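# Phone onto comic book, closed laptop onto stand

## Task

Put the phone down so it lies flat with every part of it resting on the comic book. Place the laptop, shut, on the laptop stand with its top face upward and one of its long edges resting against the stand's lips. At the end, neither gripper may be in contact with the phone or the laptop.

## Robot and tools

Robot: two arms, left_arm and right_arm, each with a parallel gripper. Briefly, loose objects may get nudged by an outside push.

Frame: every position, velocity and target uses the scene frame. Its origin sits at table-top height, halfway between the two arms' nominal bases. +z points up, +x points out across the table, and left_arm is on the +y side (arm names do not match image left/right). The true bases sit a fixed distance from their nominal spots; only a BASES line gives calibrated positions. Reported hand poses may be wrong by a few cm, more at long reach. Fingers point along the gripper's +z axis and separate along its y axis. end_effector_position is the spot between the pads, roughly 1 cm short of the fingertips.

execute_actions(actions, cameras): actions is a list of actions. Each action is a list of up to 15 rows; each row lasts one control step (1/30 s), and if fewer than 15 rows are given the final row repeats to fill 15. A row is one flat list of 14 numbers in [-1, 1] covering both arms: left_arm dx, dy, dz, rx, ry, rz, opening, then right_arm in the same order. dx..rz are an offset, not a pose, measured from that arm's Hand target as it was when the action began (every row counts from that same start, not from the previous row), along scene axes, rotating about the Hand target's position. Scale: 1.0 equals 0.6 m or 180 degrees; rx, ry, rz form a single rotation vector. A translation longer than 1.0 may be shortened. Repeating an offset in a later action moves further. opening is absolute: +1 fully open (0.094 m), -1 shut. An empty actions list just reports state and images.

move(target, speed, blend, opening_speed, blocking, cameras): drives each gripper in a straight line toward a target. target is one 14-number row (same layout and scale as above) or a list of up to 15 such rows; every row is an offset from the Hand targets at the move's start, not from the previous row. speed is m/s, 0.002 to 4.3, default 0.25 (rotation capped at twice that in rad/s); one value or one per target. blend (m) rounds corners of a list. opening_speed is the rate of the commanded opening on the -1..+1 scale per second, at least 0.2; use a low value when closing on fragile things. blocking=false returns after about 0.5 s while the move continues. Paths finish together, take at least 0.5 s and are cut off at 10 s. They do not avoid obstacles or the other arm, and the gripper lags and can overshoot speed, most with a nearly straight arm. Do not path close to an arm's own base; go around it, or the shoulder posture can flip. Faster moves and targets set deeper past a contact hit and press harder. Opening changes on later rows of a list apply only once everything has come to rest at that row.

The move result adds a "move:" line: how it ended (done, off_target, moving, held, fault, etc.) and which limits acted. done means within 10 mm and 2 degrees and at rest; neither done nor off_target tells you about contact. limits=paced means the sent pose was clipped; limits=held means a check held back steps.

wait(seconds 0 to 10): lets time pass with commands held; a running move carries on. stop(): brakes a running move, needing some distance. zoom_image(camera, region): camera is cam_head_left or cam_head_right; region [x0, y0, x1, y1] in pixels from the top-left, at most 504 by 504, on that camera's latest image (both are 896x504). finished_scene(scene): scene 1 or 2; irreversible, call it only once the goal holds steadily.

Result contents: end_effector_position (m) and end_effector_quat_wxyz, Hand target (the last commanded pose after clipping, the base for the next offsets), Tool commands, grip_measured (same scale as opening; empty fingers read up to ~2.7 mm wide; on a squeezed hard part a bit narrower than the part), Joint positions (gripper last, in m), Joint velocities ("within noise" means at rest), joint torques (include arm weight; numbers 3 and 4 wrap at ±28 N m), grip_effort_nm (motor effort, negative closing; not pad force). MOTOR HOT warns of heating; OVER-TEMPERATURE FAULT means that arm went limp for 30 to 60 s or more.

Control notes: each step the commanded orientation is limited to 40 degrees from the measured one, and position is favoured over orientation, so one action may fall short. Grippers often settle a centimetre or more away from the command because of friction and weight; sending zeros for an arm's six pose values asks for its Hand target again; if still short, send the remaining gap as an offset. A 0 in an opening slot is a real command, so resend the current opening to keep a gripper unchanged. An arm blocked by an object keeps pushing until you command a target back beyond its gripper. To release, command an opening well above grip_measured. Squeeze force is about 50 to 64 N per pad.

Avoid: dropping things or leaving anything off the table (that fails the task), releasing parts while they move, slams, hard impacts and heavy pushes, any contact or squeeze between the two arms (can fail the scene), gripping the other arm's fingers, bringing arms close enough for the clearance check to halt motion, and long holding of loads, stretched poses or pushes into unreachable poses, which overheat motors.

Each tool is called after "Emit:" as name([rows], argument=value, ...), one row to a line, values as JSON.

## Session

Emit:
execute_actions(actions=[])

Scene clock: 0.00 s.
left_arm: end_effector_position=(+0.5762, +0.0326, +0.2203) grip_measured=+1.000 grip_effort_nm=n/a end_effector_quat_wxyz=(+0.373, -0.189, +0.872, +0.255) | right_arm: end_effector_position=(+0.2773, -0.6663, +0.2408) grip_measured=+1.000 grip_effort_nm=n/a end_effector_quat_wxyz=(+0.133, +0.606, +0.784, +0.005)
Joint positions: left_arm=[-0.632 1.766 1.516 -1.115 -0.923 -0.928 0.094] | right_arm=[-0.891 1.408 1.311 -1.216 -0.069 0.44 0.094]
Joint velocities: within noise
Joint torques (N m): no reading
Motor temperatures (°C): left_arm=[22 25 34 24 27 23 28] | right_arm=[26 35 32 25 27 23 25]
Heat: left arm: hottest elbow 34 °C; right arm: hottest shoulder 35 °C.
Hand target: left_arm +0.5823, +0.0284, +0.2385; +0.386, -0.198, +0.868, +0.242 | right_arm +0.2820, -0.6720, +0.2484; +0.142, +0.605, +0.783, +0.003
Tool commands: left_gripper/opening=+1.0 right_gripper/opening=+1.0

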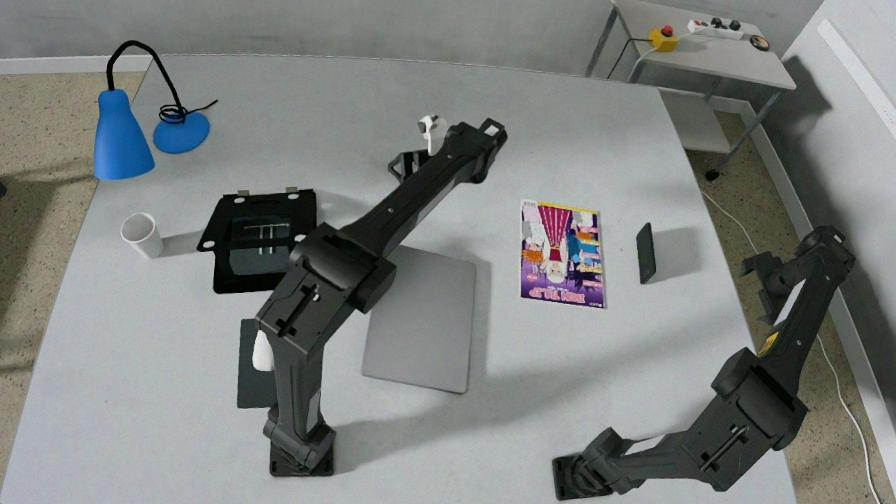

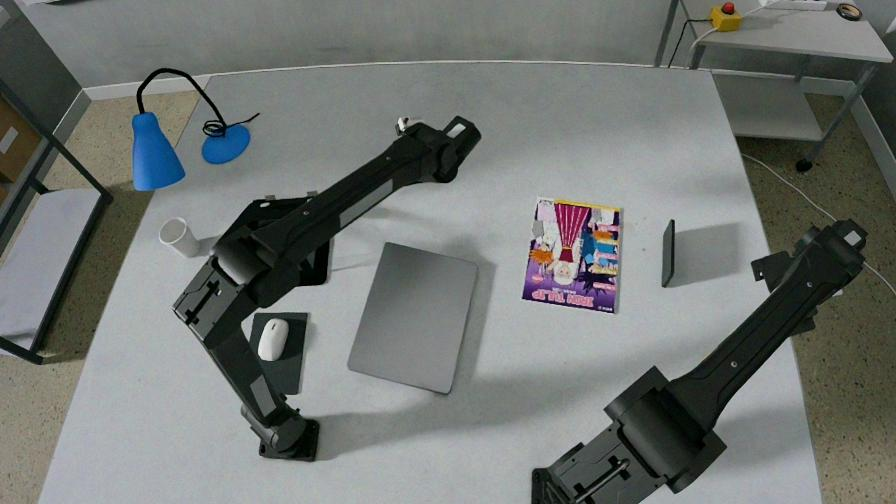

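Emit:
move(target=[-0.5,0.42,0.13,0,0,0,1,0,0,0,0,0,0,1], speed=0.35)

Emit:
zoom_image(camera="cam_head_left", region=[500, 180, 720, 320])

Emit:
zoom_image(camera="cam_head_right", region=[500, 180, 720, 320])

Emit:
zoom_image(camera="cam_head_left", region=[160, 160, 360, 320])

Emit:
zoom_image(camera="cam_head_right", region=[180, 160, 380, 320])

Scene clock: 8.47 s.
left_arm: end_effector_position=(+0.2849, +0.2760, +0.3208) grip_measured=+1.000 grip_effort_nm=0.022 end_effector_quat_wxyz=(+0.394, -0.199, +0.866, +0.235) | right_arm: end_effector_position=(+0.2773, -0.6663, +0.2408) grip_measured=+1.000 grip_effort_nm=-0.007 end_effector_quat_wxyz=(+0.133, +0.606, +0.784, +0.005)
Joint positions: left_arm=[-0.42 0.626 0.829 -1.255 -0.841 -0.606 0.094] | right_arm=[-0.891 1.408 1.311 -1.216 -0.069 0.44 0.094]
Joint velocities: within noise
Joint torques (N m): left_arm=[0.03 -2.02 9.95 0.76 -0.37 0.02] | right_arm=[0.56 -14.15 10.82 0.64 0.02 0.14]
Motor temperatures (°C): left_arm=[22 26 35 24 27 23 28] | right_arm=[26 36 35 25 27 23 25]
Heat: left arm: hottest elbow 35 °C; right arm: hottest shoulder 36 °C.
Hand target: left_arm +0.2823, +0.2804, +0.3164; +0.386, -0.198, +0.868, +0.242 | right_arm +0.2820, -0.6720, +0.2484; +0.142, +0.605, +0.783, +0.003
Off the commanded pose: left_arm 0.007 m, 1 deg | right_arm 0.011 m, 1 deg.
move: off_target (right_arm)

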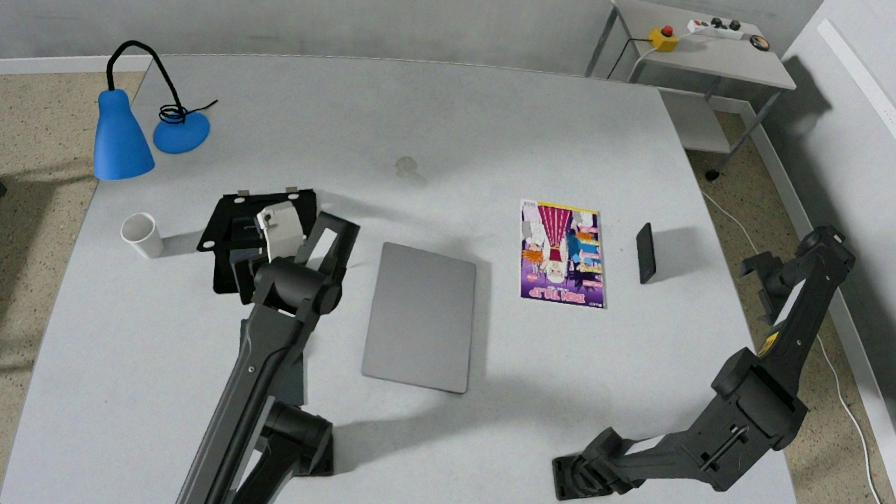

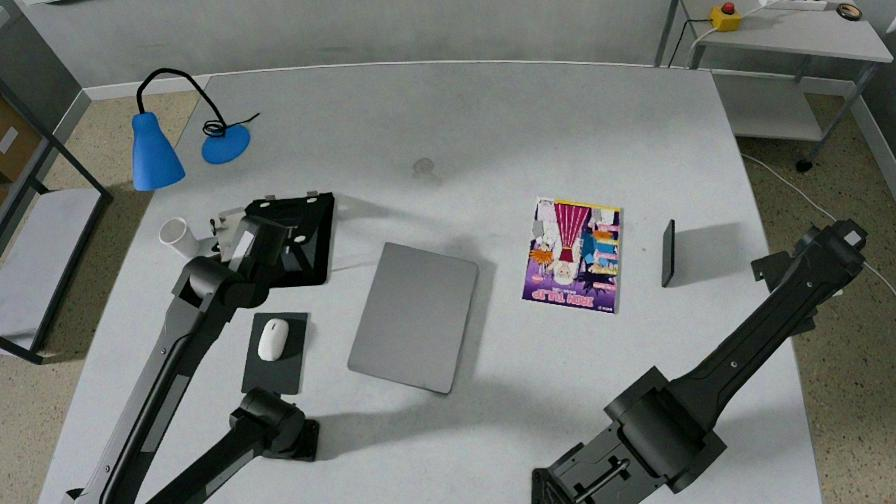

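Scaled by 2.291.

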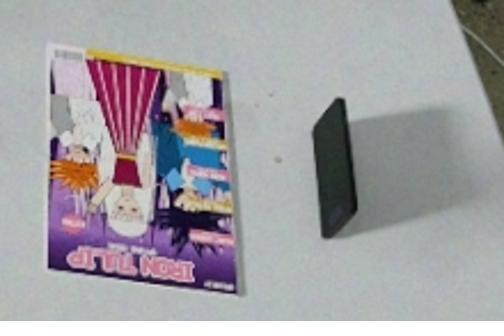

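Scaled by 2.291.

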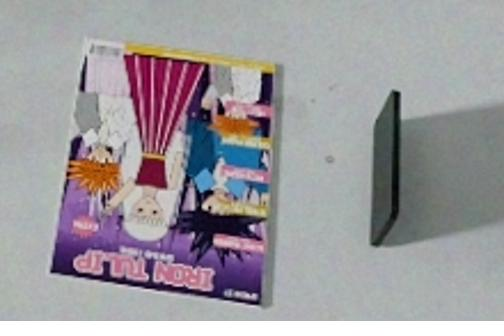

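Scaled by 2.520.

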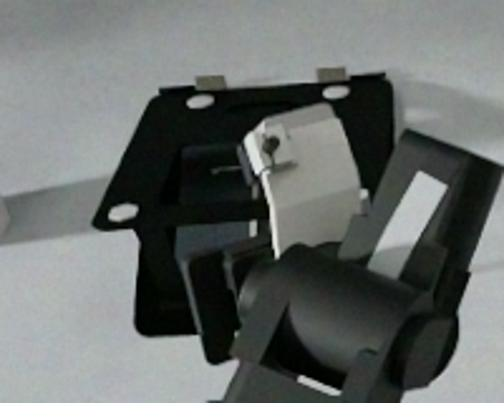

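Scaled by 2.520.

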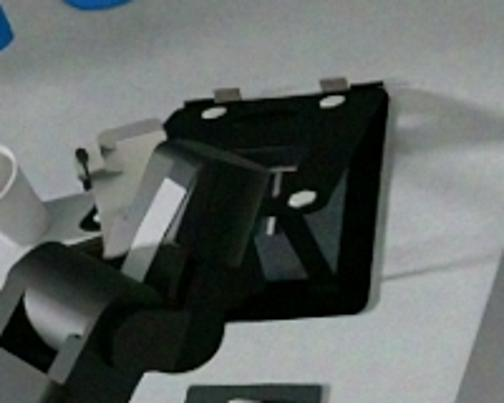

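Emit:
move(target=[0,0,0,0,0,0,1,0.363,0.163,-0.08,0.005,0.096,0.3675,0.6], speed=0.35)

Emit:
zoom_image(camera="cam_head_left", region=[560, 180, 720, 300])

Emit:
zoom_image(camera="cam_head_right", region=[580, 180, 740, 300])

Emit:
zoom_image(camera="cam_head_left", region=[340, 220, 510, 410])

Emit:
zoom_image(camera="cam_head_right", region=[330, 220, 500, 410])

Scene clock: 38.60 s.
left_arm: end_effector_position=(+0.2849, +0.2760, +0.3208) grip_measured=+1.000 grip_effort_nm=0.022 end_effector_quat_wxyz=(+0.394, -0.198, +0.866, +0.235) | right_arm: end_effector_position=(+0.4839, -0.5688, +0.1974) grip_measured=+0.601 grip_effort_nm=-0.081 end_effector_quat_wxyz=(-0.005, +0.083, +0.997, +0.002)
Joint positions: left_arm=[-0.42 0.626 0.829 -1.255 -0.841 -0.605 0.094] | right_arm=[-0.473 1.865 1.787 -1.504 0 -0.301 0.075]
Joint velocities: within noise
Joint torques (N m): left_arm=[-0.15 -1.9 9.99 1.02 -0.39 0.07] | right_arm=[0.79 -19.37 13.11 -0.18 0.08 0.12]
Motor temperatures (°C): left_arm=[22 26 36 24 27 23 28] | right_arm=[26 37 41 25 27 23 25]
Heat: left arm: hottest elbow 36 °C; right arm: hottest elbow 41 °C.
Hand target: left_arm +0.2823, +0.2804, +0.3165; +0.386, -0.198, +0.868, +0.242 | right_arm +0.4998, -0.5743, +0.2005; +0.000, +0.077, +0.997, -0.001
Off the commanded pose: left_arm 0.007 m, 1 deg | right_arm 0.017 m, 1 deg.
move: off_target (right_arm)

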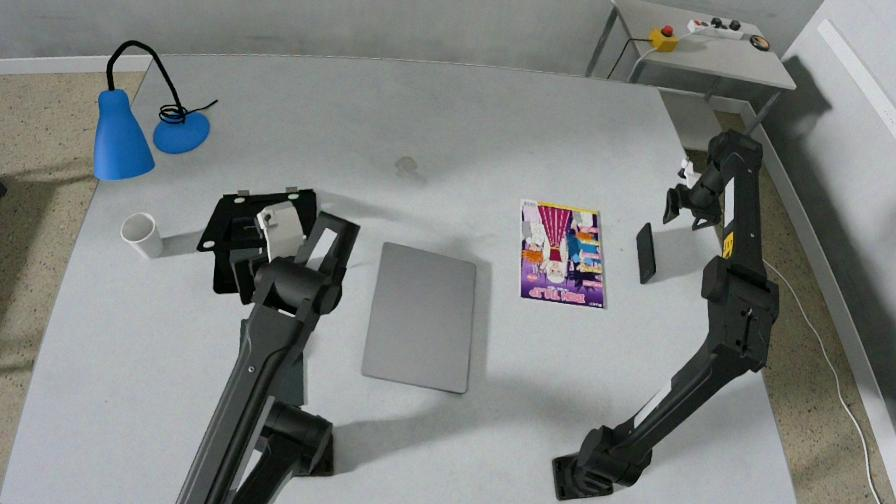

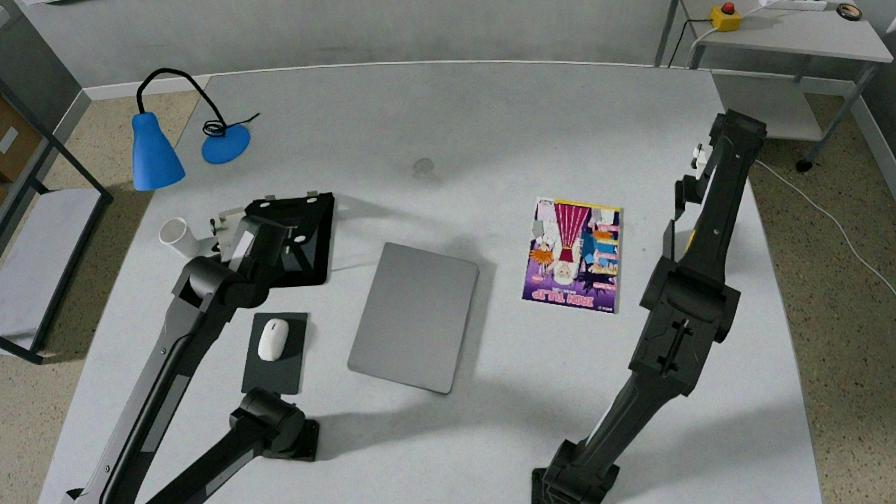

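Scaled by 3.150.

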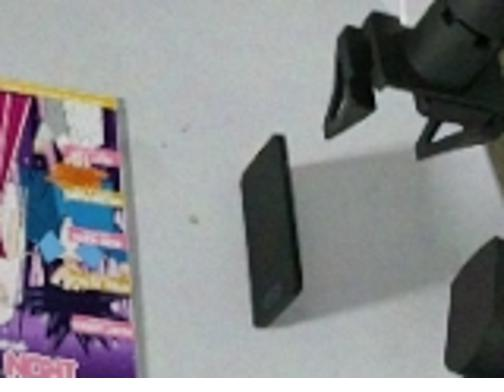

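Scaled by 3.150.

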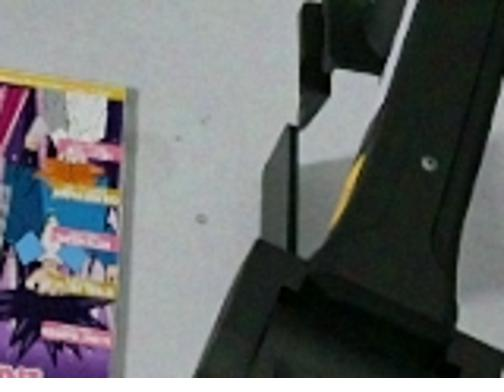

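Scaled by 2.653.

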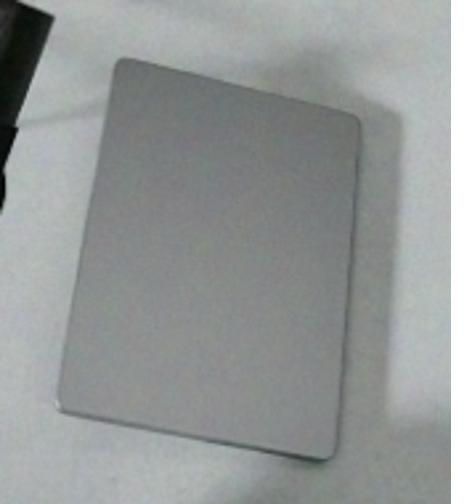

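Scaled by 2.653.

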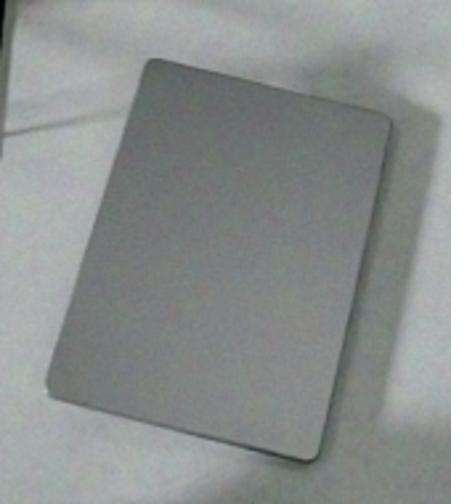

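Emit:
move(target=[0,0,0,0,0,0,1,0,0.028,-0.133,0,0,0,0.6], speed=0.2)

Emit:
zoom_image(camera="cam_head_left", region=[580, 190, 700, 290])

Emit:
zoom_image(camera="cam_head_right", region=[610, 190, 730, 290])

Scene clock: 47.73 s.
left_arm: end_effector_position=(+0.2849, +0.2760, +0.3208) grip_measured=+1.000 grip_effort_nm=0.022 end_effector_quat_wxyz=(+0.394, -0.198, +0.866, +0.235) | right_arm: end_effector_position=(+0.4969, -0.5625, +0.1390) grip_measured=+0.601 grip_effort_nm=-0.076 end_effector_quat_wxyz=(+0.011, +0.078, +0.997, -0.005)
Joint positions: left_arm=[-0.42 0.626 0.829 -1.255 -0.841 -0.605 0.094] | right_arm=[-0.453 1.889 1.667 -1.325 0.001 -0.292 0.075]
Joint velocities: within noise
Joint torques (N m): left_arm=[-0.62 -2.2 9.91 0.76 -0.35 0.1] | right_arm=[1.2 -20.66 8.02 0.55 0.08 0.28]
Motor temperatures (°C): left_arm=[22 26 37 24 27 23 27] | right_arm=[26 38 43 25 26 23 25]
Heat: left arm: hottest elbow 37 °C; right arm: hottest elbow 43 °C.
Hand target: left_arm +0.2823, +0.2804, +0.3165; +0.386, -0.198, +0.868, +0.242 | right_arm +0.4999, -0.5573, +0.1208; +0.000, +0.076, +0.997, -0.001
Off the commanded pose: left_arm 0.007 m, 1 deg | right_arm 0.019 m, 1 deg.
move: off_target (right_arm)

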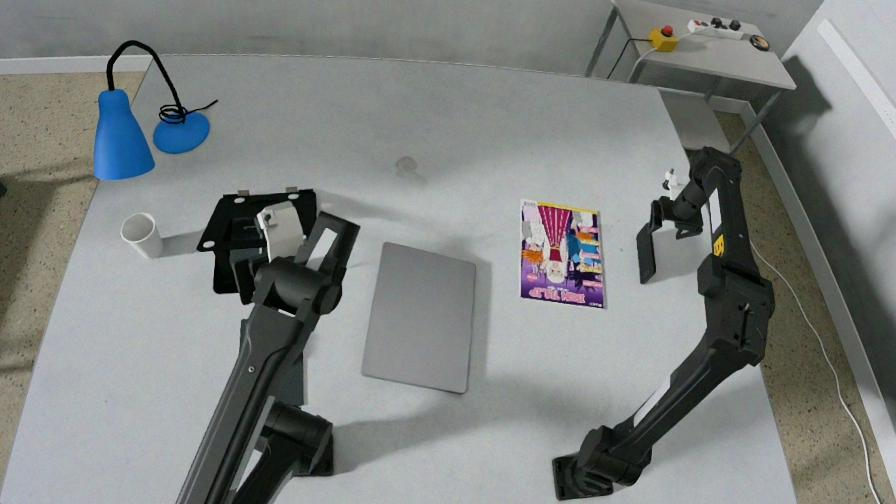

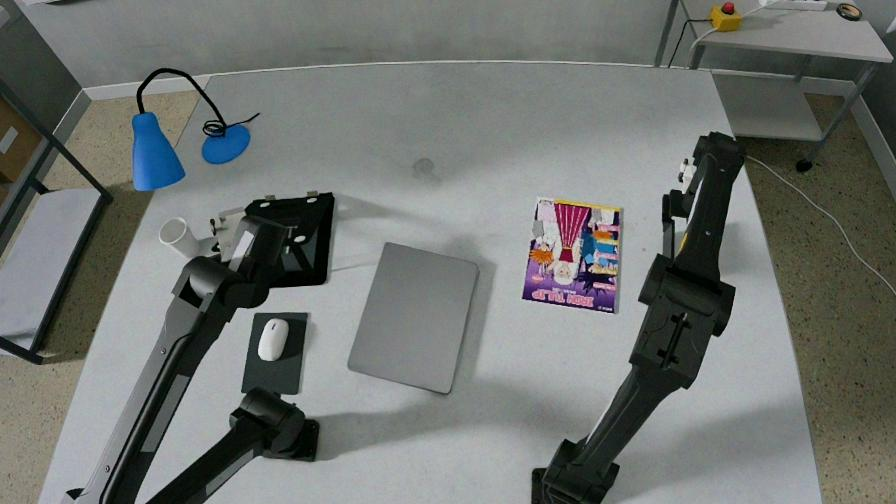

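Scaled by 4.200.

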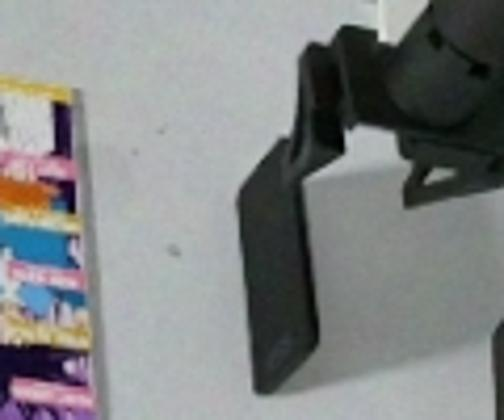

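Scaled by 4.200.

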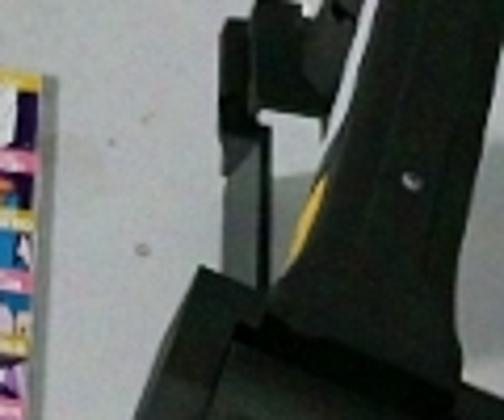

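Emit:
move(target=[0,0,0,0,0,0,1,-0.003,0.015,-0.125,0,0,0,0.6], speed=0.12)

Emit:
zoom_image(camera="cam_head_left", region=[580, 190, 700, 290])

Emit:
zoom_image(camera="cam_head_right", region=[610, 190, 730, 290])

Scene clock: 52.90 s.
left_arm: end_effector_position=(+0.2849, +0.2760, +0.3208) grip_measured=+1.000 grip_effort_nm=0.022 end_effector_quat_wxyz=(+0.394, -0.198, +0.866, +0.235) | right_arm: end_effector_position=(+0.4977, -0.5555, +0.0661) grip_measured=+0.601 grip_effort_nm=-0.081 end_effector_quat_wxyz=(+0.013, +0.078, +0.997, -0.005)
Joint positions: left_arm=[-0.42 0.626 0.829 -1.255 -0.841 -0.605 0.094] | right_arm=[-0.442 1.94 1.543 -1.146 0.001 -0.279 0.075]
Joint velocities: within noise
Joint torques (N m): left_arm=[-0.32 -1.61 10.07 0.77 -0.37 0.04] | right_arm=[1.2 -20.31 7.46 0.59 0.08 0.21]
Motor temperatures (°C): left_arm=[22 26 37 24 27 23 27] | right_arm=[26 38 42 25 26 23 25]
Heat: left arm: hottest elbow 37 °C; right arm: hottest elbow 42 °C.
Hand target: left_arm +0.2823, +0.2804, +0.3165; +0.386, -0.198, +0.868, +0.242 | right_arm +0.4981, -0.5484, +0.0457; +0.000, +0.077, +0.997, -0.001
Off the commanded pose: left_arm 0.007 m, 1 deg | right_arm 0.022 m, 2 deg.
move: off_target (right_arm)

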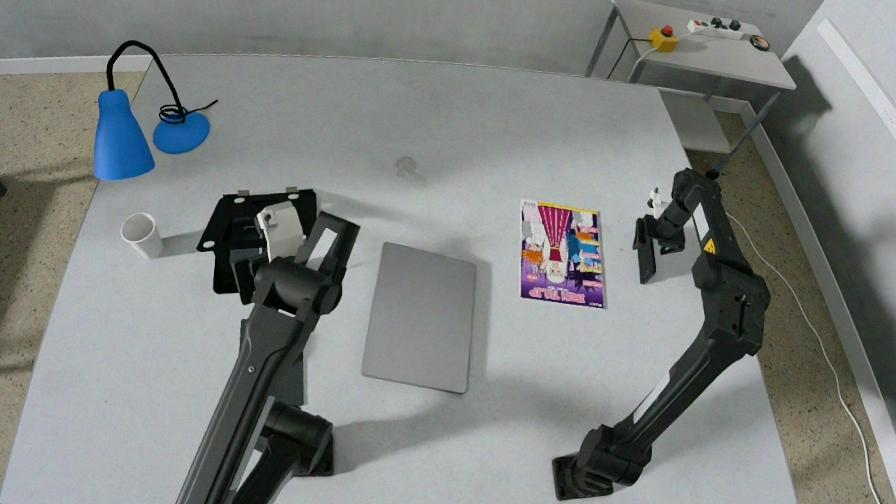

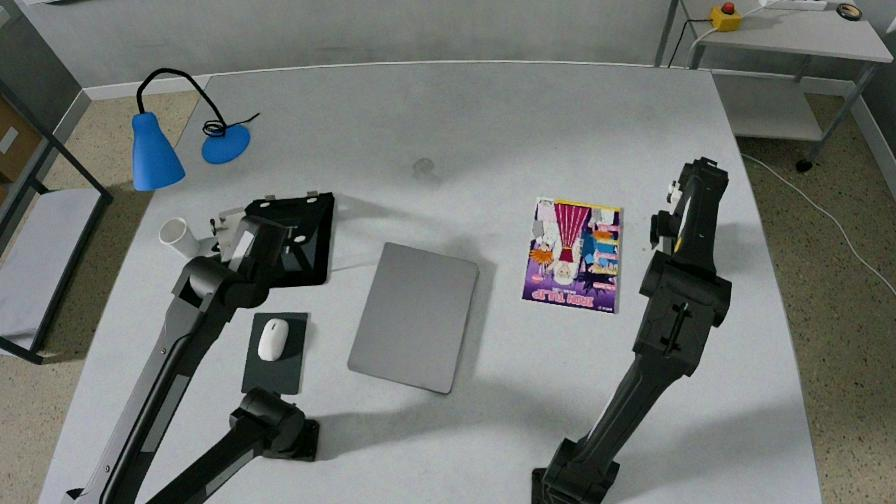

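Scaled by 4.200.

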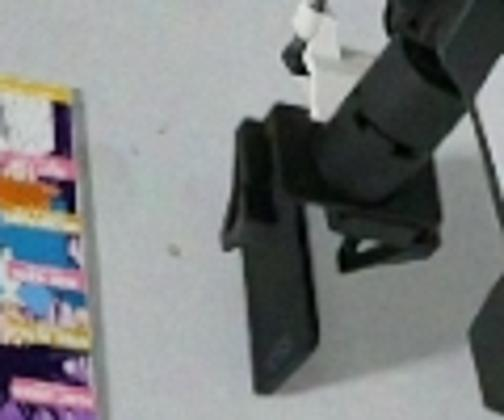

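Scaled by 4.200.

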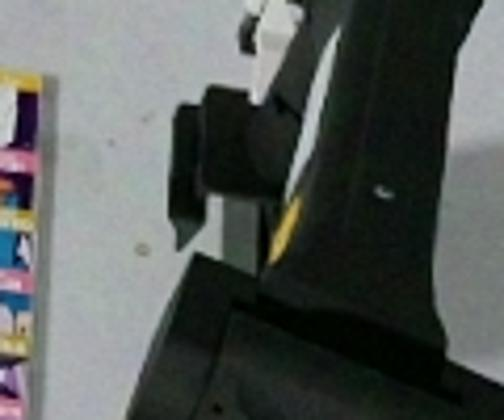

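Emit:
move(target=[0,0,0,0,0,0,1,-0.008,0.003,-0.022,0,0,0,0.6], speed=0.12, cameras=[])

Emit:
move(target=[0,0,0,0,0,0,1,0,0,0,0,0,0,-0.86], opening_speed=0.6, cameras=["cam_head_left"])

Emit:
zoom_image(camera="cam_head_left", region=[580, 190, 700, 290])

Scene clock: 57.23 s.
left_arm: end_effector_position=(+0.2849, +0.2760, +0.3208) grip_measured=+1.000 grip_effort_nm=0.022 end_effector_quat_wxyz=(+0.394, -0.198, +0.866, +0.235) | right_arm: end_effector_position=(+0.4952, -0.5543, +0.0560) grip_measured=+0.601 grip_effort_nm=-0.081 end_effector_quat_wxyz=(+0.017, +0.079, +0.997, -0.007)
Joint positions: left_arm=[-0.42 0.626 0.829 -1.255 -0.841 -0.605 0.094] | right_arm=[-0.442 1.94 1.514 -1.11 0.001 -0.279 0.075]
Joint velocities: within noise
Joint torques (N m): left_arm=[-0.09 -1.9 10.09 0.88 -0.41 0.08] | right_arm=[1.2 -19.9 6.97 0.66 0.08 0.22]
Motor temperatures (°C): left_arm=[22 26 37 24 27 23 27] | right_arm=[26 38 41 25 26 23 25]
Heat: left arm: hottest elbow 37 °C; right arm: hottest elbow 41 °C.
Hand target: left_arm +0.2823, +0.2804, +0.3165; +0.386, -0.198, +0.868, +0.242 | right_arm +0.4933, -0.5465, +0.0325; +0.000, +0.077, +0.997, -0.001
Off the commanded pose: left_arm 0.007 m, 1 deg | right_arm 0.025 m, 2 deg.
move: off_target (right_arm)
No camera images: "cameras" was empty.

Scene clock: 60.07 s.
left_arm: end_effector_position=(+0.2849, +0.2760, +0.3208) grip_measured=+1.000 grip_effort_nm=0.022 end_effector_quat_wxyz=(+0.394, -0.198, +0.866, +0.235) | right_arm: end_effector_position=(+0.4951, -0.5547, +0.0560) grip_measured=-0.844 grip_effort_nm=-0.999 end_effector_quat_wxyz=(+0.016, +0.079, +0.997, -0.007)
Joint positions: left_arm=[-0.42 0.626 0.829 -1.255 -0.841 -0.605 0.094] | right_arm=[-0.442 1.94 1.514 -1.11 0.002 -0.279 0.007]
Joint velocities: within noise
Joint torques (N m): left_arm=[-0.15 -1.96 10.17 0.66 -0.35 0.06] | right_arm=[1.2 -20.01 7.02 0.59 0 0.21]
Motor temperatures (°C): left_arm=[22 26 37 24 27 23 27] | right_arm=[26 38 41 25 26 23 25]
Heat: left arm: hottest elbow 37 °C; right arm: hottest elbow 41 °C.
Hand target: left_arm +0.2823, +0.2804, +0.3165; +0.386, -0.198, +0.868, +0.242 | right_arm +0.4933, -0.5465, +0.0325; +0.000, +0.076, +0.997, -0.001
Off the commanded pose: left_arm 0.007 m, 1 deg | right_arm 0.025 m, 2 deg.
move: off_target (right_arm)
Images, in order (width x height): cam_head_left 896x504.

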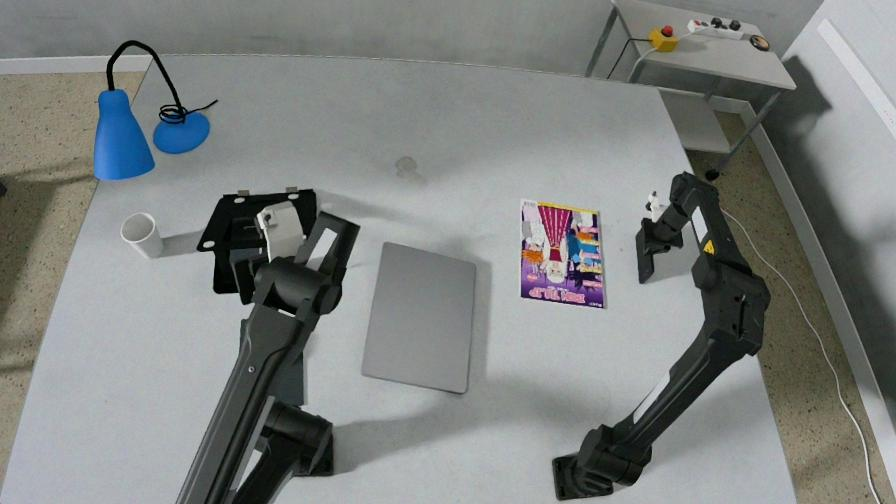

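Scaled by 4.200.

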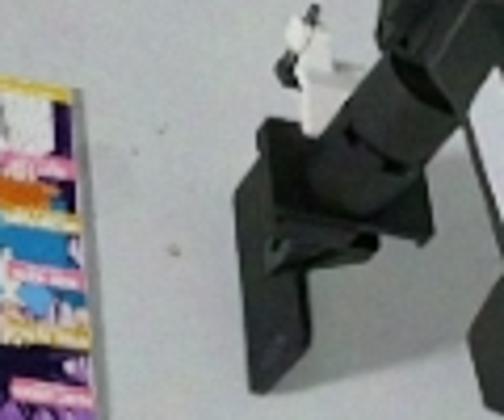

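Emit:
move([
  [0,0,0,0,0,0,1,0,0,0.17,0,0,0,-0.88],
  [0,0,0,0,0,0,1,0.003,0.27,0.12,0.33,-0.05,0,-0.88],
], speed=0.2)

Emit:
zoom_image(camera="cam_head_left", region=[500, 180, 680, 320])

Emit:
zoom_image(camera="cam_head_right", region=[500, 180, 680, 320])

Scene clock: 68.93 s.
left_arm: end_effector_position=(+0.2849, +0.2761, +0.3208) grip_measured=+1.000 grip_effort_nm=0.022 end_effector_quat_wxyz=(+0.394, -0.199, +0.866, +0.235) | right_arm: end_effector_position=(+0.4977, -0.3930, +0.1154) grip_measured=-0.846 grip_effort_nm=-1.038 end_effector_quat_wxyz=(+0.054, +0.064, +0.868, +0.489)
Joint positions: left_arm=[-0.419 0.626 0.829 -1.255 -0.841 -0.605 0.094] | right_arm=[-0.433 1.99 1.511 -1.474 -0.981 -0.486 0.007]
Joint velocities: within noise
Joint torques (N m): left_arm=[-0.32 -1.38 9.99 0.77 -0.34 0.12] | right_arm=[1.2 -20.01 6.6 -0.98 -0.75 -0.02]
Motor temperatures (°C): left_arm=[22 26 37 24 27 23 27] | right_arm=[26 38 40 25 26 23 26]
Heat: left arm: hottest elbow 37 °C; right arm: hottest elbow 40 °C.
Hand target: left_arm +0.2823, +0.2805, +0.3165; +0.386, -0.198, +0.868, +0.242 | right_arm +0.4950, -0.3845, +0.1044; +0.037, +0.066, +0.864, +0.498
Off the commanded pose: left_arm 0.007 m, 1 deg | right_arm 0.014 m, 2 deg.
move: off_target (right_arm)

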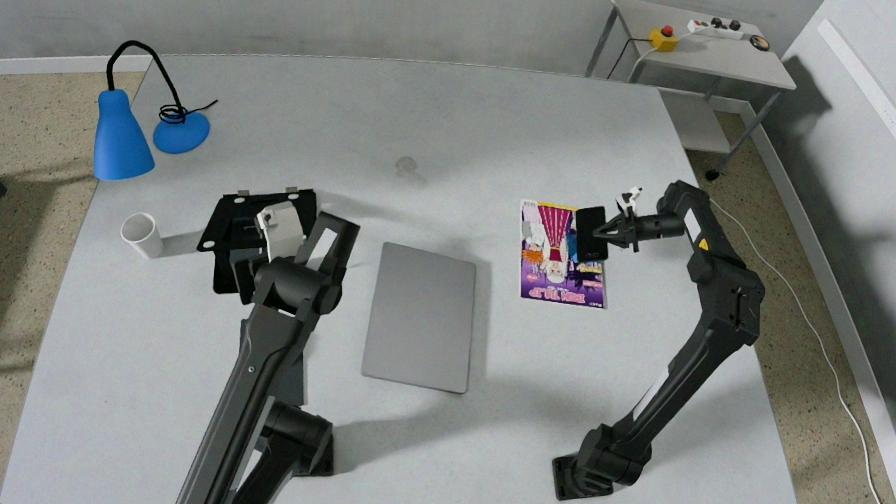

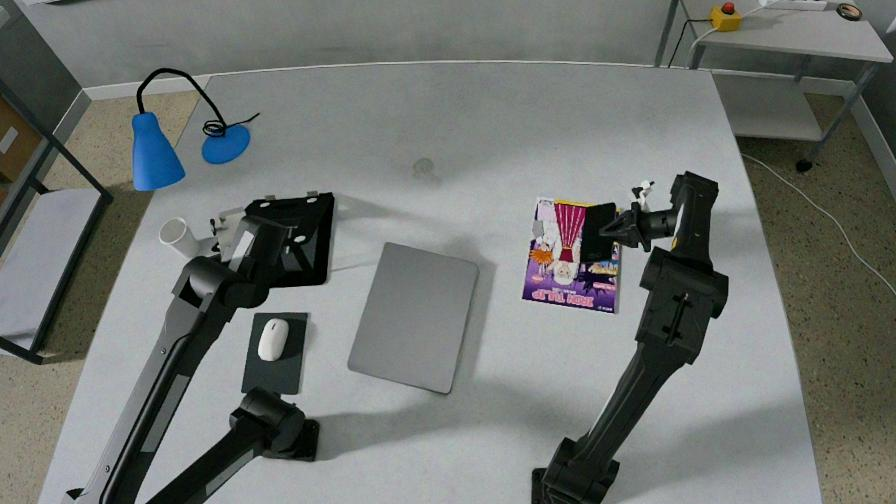

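Scaled by 2.800.

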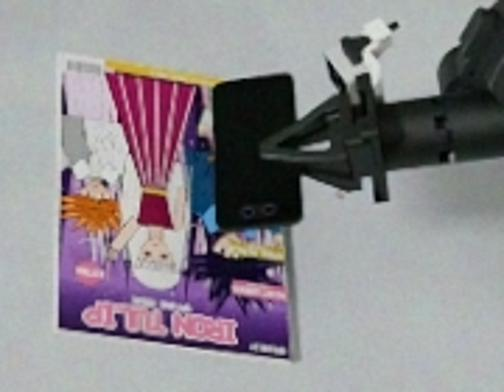

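Scaled by 2.800.

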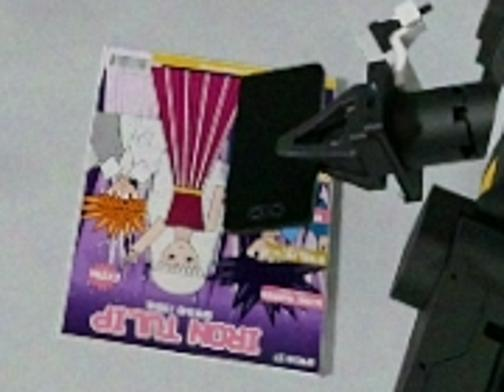

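Emit:
move([
  [0,0,0,0,0,0,1,-0.005,0.08,-0.06,0,0,0,-0.88],
  [0,0,0,0,0,0,1,-0.005,0.08,-0.12,0,0,0,-0.88],
], speed=0.1)

Emit:
zoom_image(camera="cam_head_left", region=[500, 180, 680, 320])

Emit:
zoom_image(camera="cam_head_right", region=[500, 180, 680, 320])

Scene clock: 74.97 s.
left_arm: end_effector_position=(+0.2849, +0.2761, +0.3208) grip_measured=+1.000 grip_effort_nm=0.022 end_effector_quat_wxyz=(+0.394, -0.199, +0.866, +0.235) | right_arm: end_effector_position=(+0.4933, -0.3417, +0.0417) grip_measured=-0.846 grip_effort_nm=-1.038 end_effector_quat_wxyz=(+0.045, +0.062, +0.866, +0.493)
Joint positions: left_arm=[-0.419 0.626 0.829 -1.255 -0.841 -0.605 0.094] | right_arm=[-0.348 2.035 1.361 -1.19 -1.01 -0.363 0.007]
Joint velocities: within noise
Joint torques (N m): left_arm=[-0.32 -2.02 10 0.75 -0.38 0.09] | right_arm=[0.91 -20.01 6.01 -0.01 -0.77 0.17]
Motor temperatures (°C): left_arm=[22 25 37 24 27 23 27] | right_arm=[26 39 40 25 27 23 26]
Heat: left arm: hottest elbow 37 °C; right arm: hottest elbow 40 °C.
Hand target: left_arm +0.2823, +0.2805, +0.3165; +0.386, -0.198, +0.868, +0.242 | right_arm +0.4920, -0.3365, +0.0324; +0.037, +0.066, +0.864, +0.498
Off the commanded pose: left_arm 0.007 m, 1 deg | right_arm 0.011 m, 1 deg.
move: off_target (right_arm)

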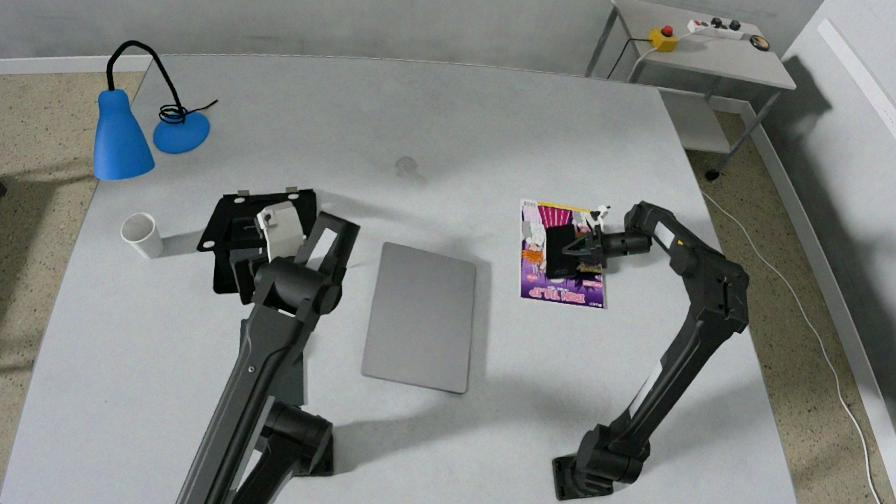

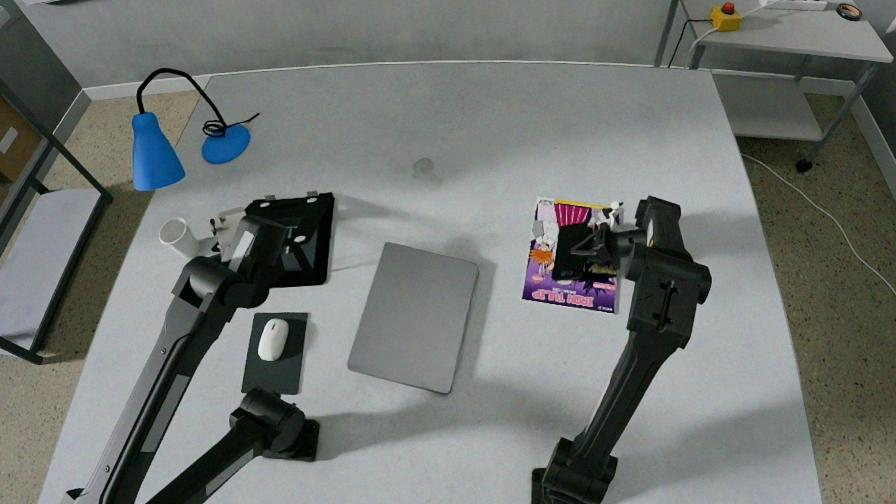

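Scaled by 2.800.

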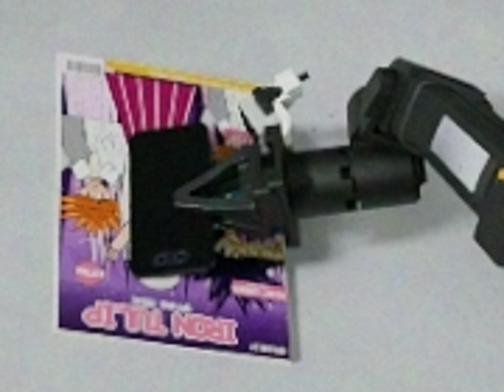

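Scaled by 2.800.

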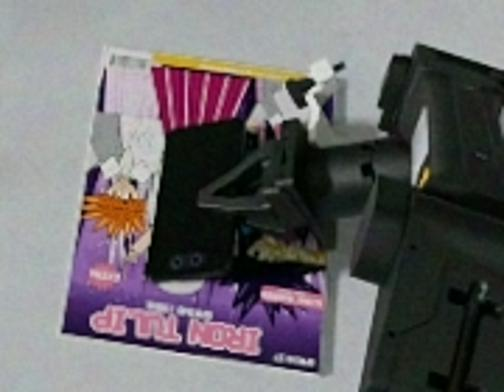

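Emit:
move(target=[0,0,0,0,0,0,1,0,0,-0.022,0.044,-0.007,0,-0.88], speed=0.05, cameras=[])

Emit:
move(target=[0,0,0,0,0,0,1,0,0,0,0,0,0,-0.4], opening_speed=0.25)

Emit:
zoom_image(camera="cam_head_left", region=[500, 180, 680, 320])

Emit:
zoom_image(camera="cam_head_right", region=[500, 180, 680, 320])

Scene clock: 81.70 s.
left_arm: end_effector_position=(+0.2849, +0.2761, +0.3208) grip_measured=+1.000 grip_effort_nm=0.022 end_effector_quat_wxyz=(+0.394, -0.199, +0.866, +0.235) | right_arm: end_effector_position=(+0.4879, -0.3291, +0.0321) grip_measured=-0.846 grip_effort_nm=-1.038 end_effector_quat_wxyz=(+0.052, +0.051, +0.828, +0.555)
Joint positions: left_arm=[-0.419 0.626 0.829 -1.255 -0.841 -0.605 0.094] | right_arm=[-0.35 2.103 1.361 -1.261 -1.142 -0.501 0.007]
Joint velocities: within noise
Joint torques (N m): left_arm=[0.09 -1.9 9.95 0.81 -0.38 0.06] | right_arm=[-0.38 -18.73 7.82 -1.13 -0.42 0.09]
Motor temperatures (°C): left_arm=[22 25 37 24 27 23 27] | right_arm=[26 39 39 25 27 23 26]
Heat: left arm: hottest elbow 37 °C; right arm: hottest shoulder 39 °C.
Hand target: left_arm +0.2823, +0.2805, +0.3165; +0.386, -0.198, +0.868, +0.242 | right_arm +0.4921, -0.3364, +0.0192; +0.042, +0.063, +0.827, +0.558
Off the commanded pose: left_arm 0.007 m, 1 deg | right_arm 0.015 m, 2 deg.
move: off_target (right_arm)
No camera images: "cameras" was empty.

Scene clock: 83.90 s.
left_arm: end_effector_position=(+0.2849, +0.2761, +0.3208) grip_measured=+1.000 grip_effort_nm=0.022 end_effector_quat_wxyz=(+0.394, -0.198, +0.866, +0.235) | right_arm: end_effector_position=(+0.4861, -0.3286, +0.0282) grip_measured=-0.402 grip_effort_nm=0.081 end_effector_quat_wxyz=(+0.045, +0.056, +0.827, +0.558)
Joint positions: left_arm=[-0.419 0.626 0.829 -1.255 -0.841 -0.605 0.094] | right_arm=[-0.35 2.113 1.361 -1.268 -1.143 -0.501 0.028]
Joint velocities: within noise
Joint torques (N m): left_arm=[-0.85 -1.96 10.06 0.72 -0.38 0.09] | right_arm=[-0.26 -19.49 7.82 -0.8 -0.36 0.08]
Motor temperatures (°C): left_arm=[22 25 37 24 27 23 27] | right_arm=[26 39 39 25 27 23 26]
Heat: left arm: hottest elbow 37 °C; right arm: hottest shoulder 39 °C.
Hand target: left_arm +0.2823, +0.2805, +0.3165; +0.386, -0.198, +0.868, +0.242 | right_arm +0.4920, -0.3366, +0.0192; +0.042, +0.063, +0.827, +0.558
Off the commanded pose: left_arm 0.007 m, 1 deg | right_arm 0.013 m, 1 deg.
move: off_target (right_arm)

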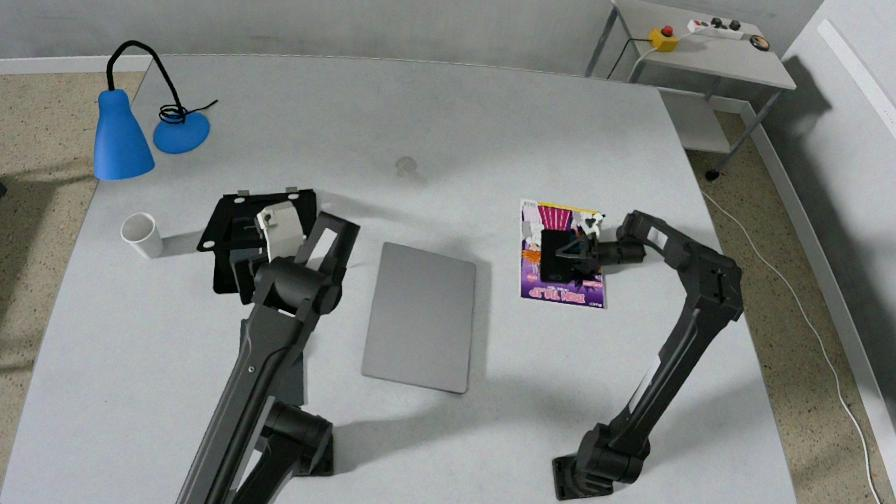

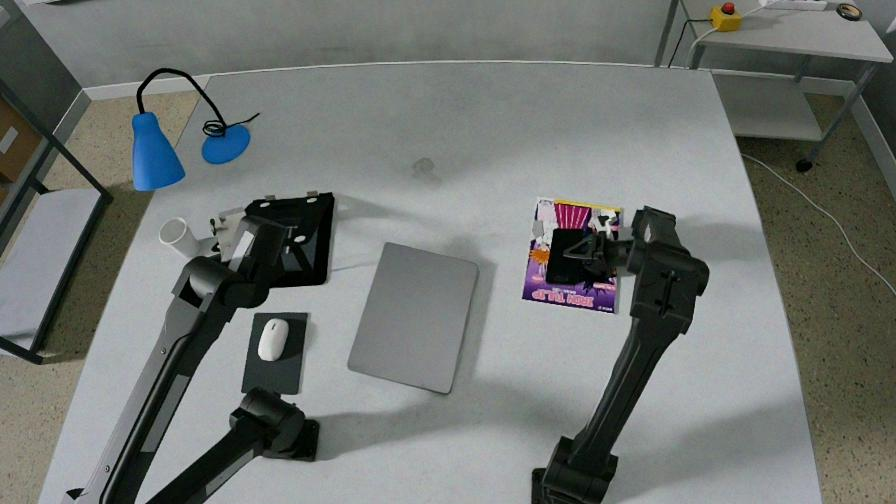

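Scaled by 2.800.

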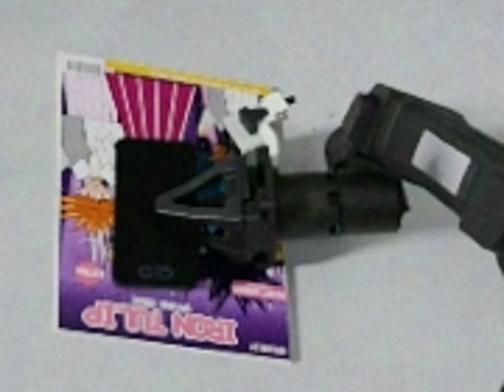

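Scaled by 2.800.

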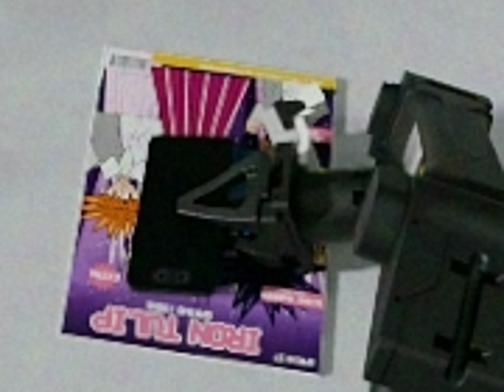

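Emit:
move([
  [0,0,0,0,0,0,1,0.022,-0.14,0.0,0,0,0,-0.4],
  [0,0,0,0,0,0,1,0.03,-0.2,0.06,0,0,0,-0.4],
], speed=0.08, cameras=[])

Emit:
move(target=[0,0,0,0,0,0,1,-0.1,-0.08,0.15,0,0,0,-0.4], speed=0.25)

Emit:
zoom_image(camera="cam_head_left", region=[500, 180, 680, 320])

Emit:
zoom_image(camera="cam_head_right", region=[500, 180, 680, 320])

Scene clock: 90.17 s.
left_arm: end_effector_position=(+0.2849, +0.2761, +0.3208) grip_measured=+1.000 grip_effort_nm=0.022 end_effector_quat_wxyz=(+0.394, -0.198, +0.866, +0.235) | right_arm: end_effector_position=(+0.5001, -0.4450, +0.0506) grip_measured=-0.401 grip_effort_nm=0.066 end_effector_quat_wxyz=(+0.047, +0.072, +0.831, +0.550)
Joint positions: left_arm=[-0.419 0.626 0.829 -1.255 -0.841 -0.605 0.094] | right_arm=[-0.531 2.236 1.65 -1.668 -1.043 -0.756 0.028]
Joint velocities: within noise
Joint torques (N m): left_arm=[-0.56 -1.9 9.99 0.68 -0.36 0.09] | right_arm=[-0.21 -23.59 9.65 -1.28 -0.34 0.14]
Motor temperatures (°C): left_arm=[22 25 37 24 27 23 27] | right_arm=[26 40 40 25 26 23 26]
Heat: left arm: hottest elbow 37 °C; right arm: hottest shoulder 40 °C.
Hand target: left_arm +0.2823, +0.2805, +0.3165; +0.386, -0.198, +0.868, +0.242 | right_arm +0.5101, -0.4566, +0.0554; +0.042, +0.063, +0.827, +0.557
Off the commanded pose: left_arm 0.007 m, 1 deg | right_arm 0.016 m, 2 deg.
joint sent to its limit (right arm) — joint 4 (wrist pitch), lower limit. The joint targets still meet the commanded pose.
move: off_target (right_arm)
No camera images: "cameras" was empty.

Scene clock: 91.43 s.
left_arm: end_effector_position=(+0.2849, +0.2761, +0.3208) grip_measured=+1.000 grip_effort_nm=0.027 end_effector_quat_wxyz=(+0.394, -0.198, +0.866, +0.235) | right_arm: end_effector_position=(+0.4546, -0.5061, +0.1540) grip_measured=-0.401 grip_effort_nm=0.061 end_effector_quat_wxyz=(+0.121, +0.098, +0.855, +0.494)
Joint positions: left_arm=[-0.419 0.626 0.829 -1.255 -0.841 -0.605 0.094] | right_arm=[-0.669 1.974 1.568 -1.672 -0.987 -0.712 0.028]
Joint velocities: within noise
Joint torques (N m): left_arm=[-0.5 -1.96 10.04 0.81 -0.38 0.08] | right_arm=[0.26 -20.84 6.49 -0.94 -0.38 0.19]
Motor temperatures (°C): left_arm=[22 25 37 24 27 23 27] | right_arm=[26 40 39 25 26 23 26]
Heat: left arm: hottest elbow 37 °C; right arm: hottest shoulder 40 °C.
Hand target: left_arm +0.2823, +0.2805, +0.3165; +0.386, -0.198, +0.868, +0.242 | right_arm +0.4501, -0.5046, +0.1453; +0.042, +0.063, +0.827, +0.557
Off the commanded pose: left_arm 0.007 m, 1 deg | right_arm 0.010 m, 13 deg.
joint sent to its limit (right arm) — joint 4 (wrist pitch), lower limit. The joint targets are off in orientation, not in position.
move: off_target (right_arm)

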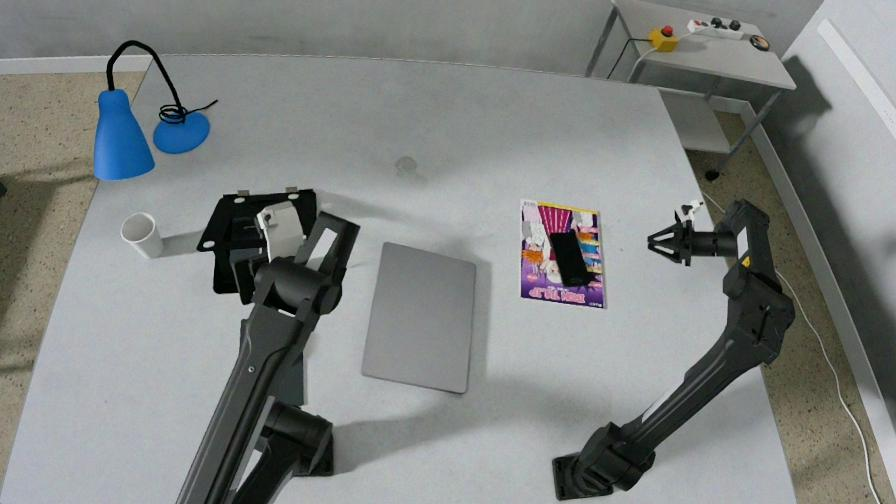

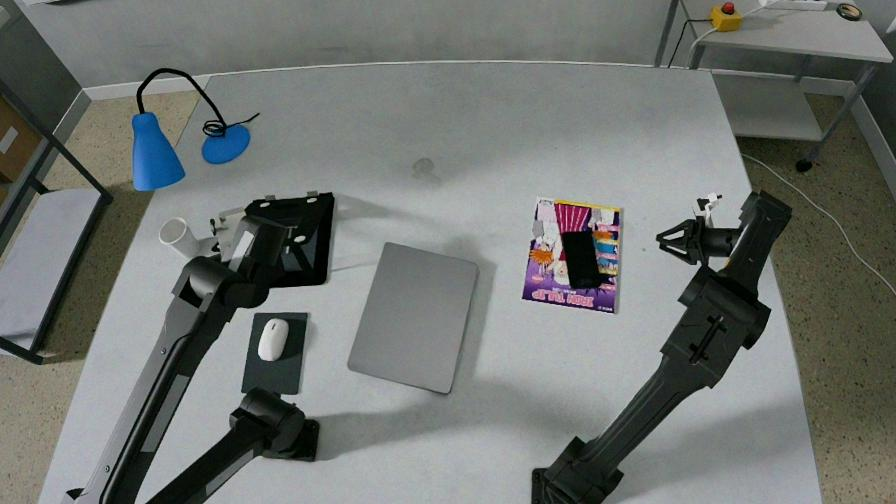

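Scaled by 2.800.

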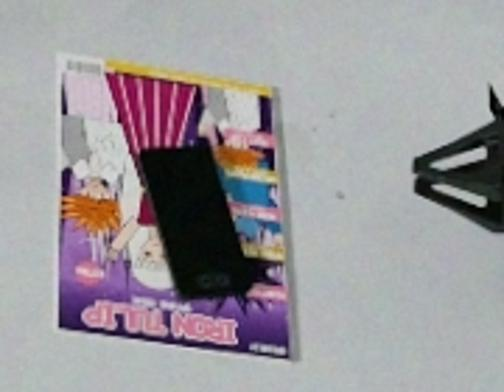

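Scaled by 2.800.

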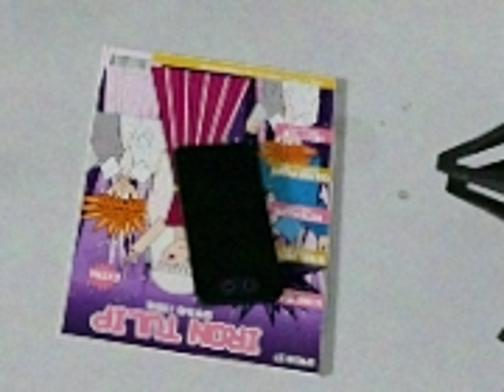

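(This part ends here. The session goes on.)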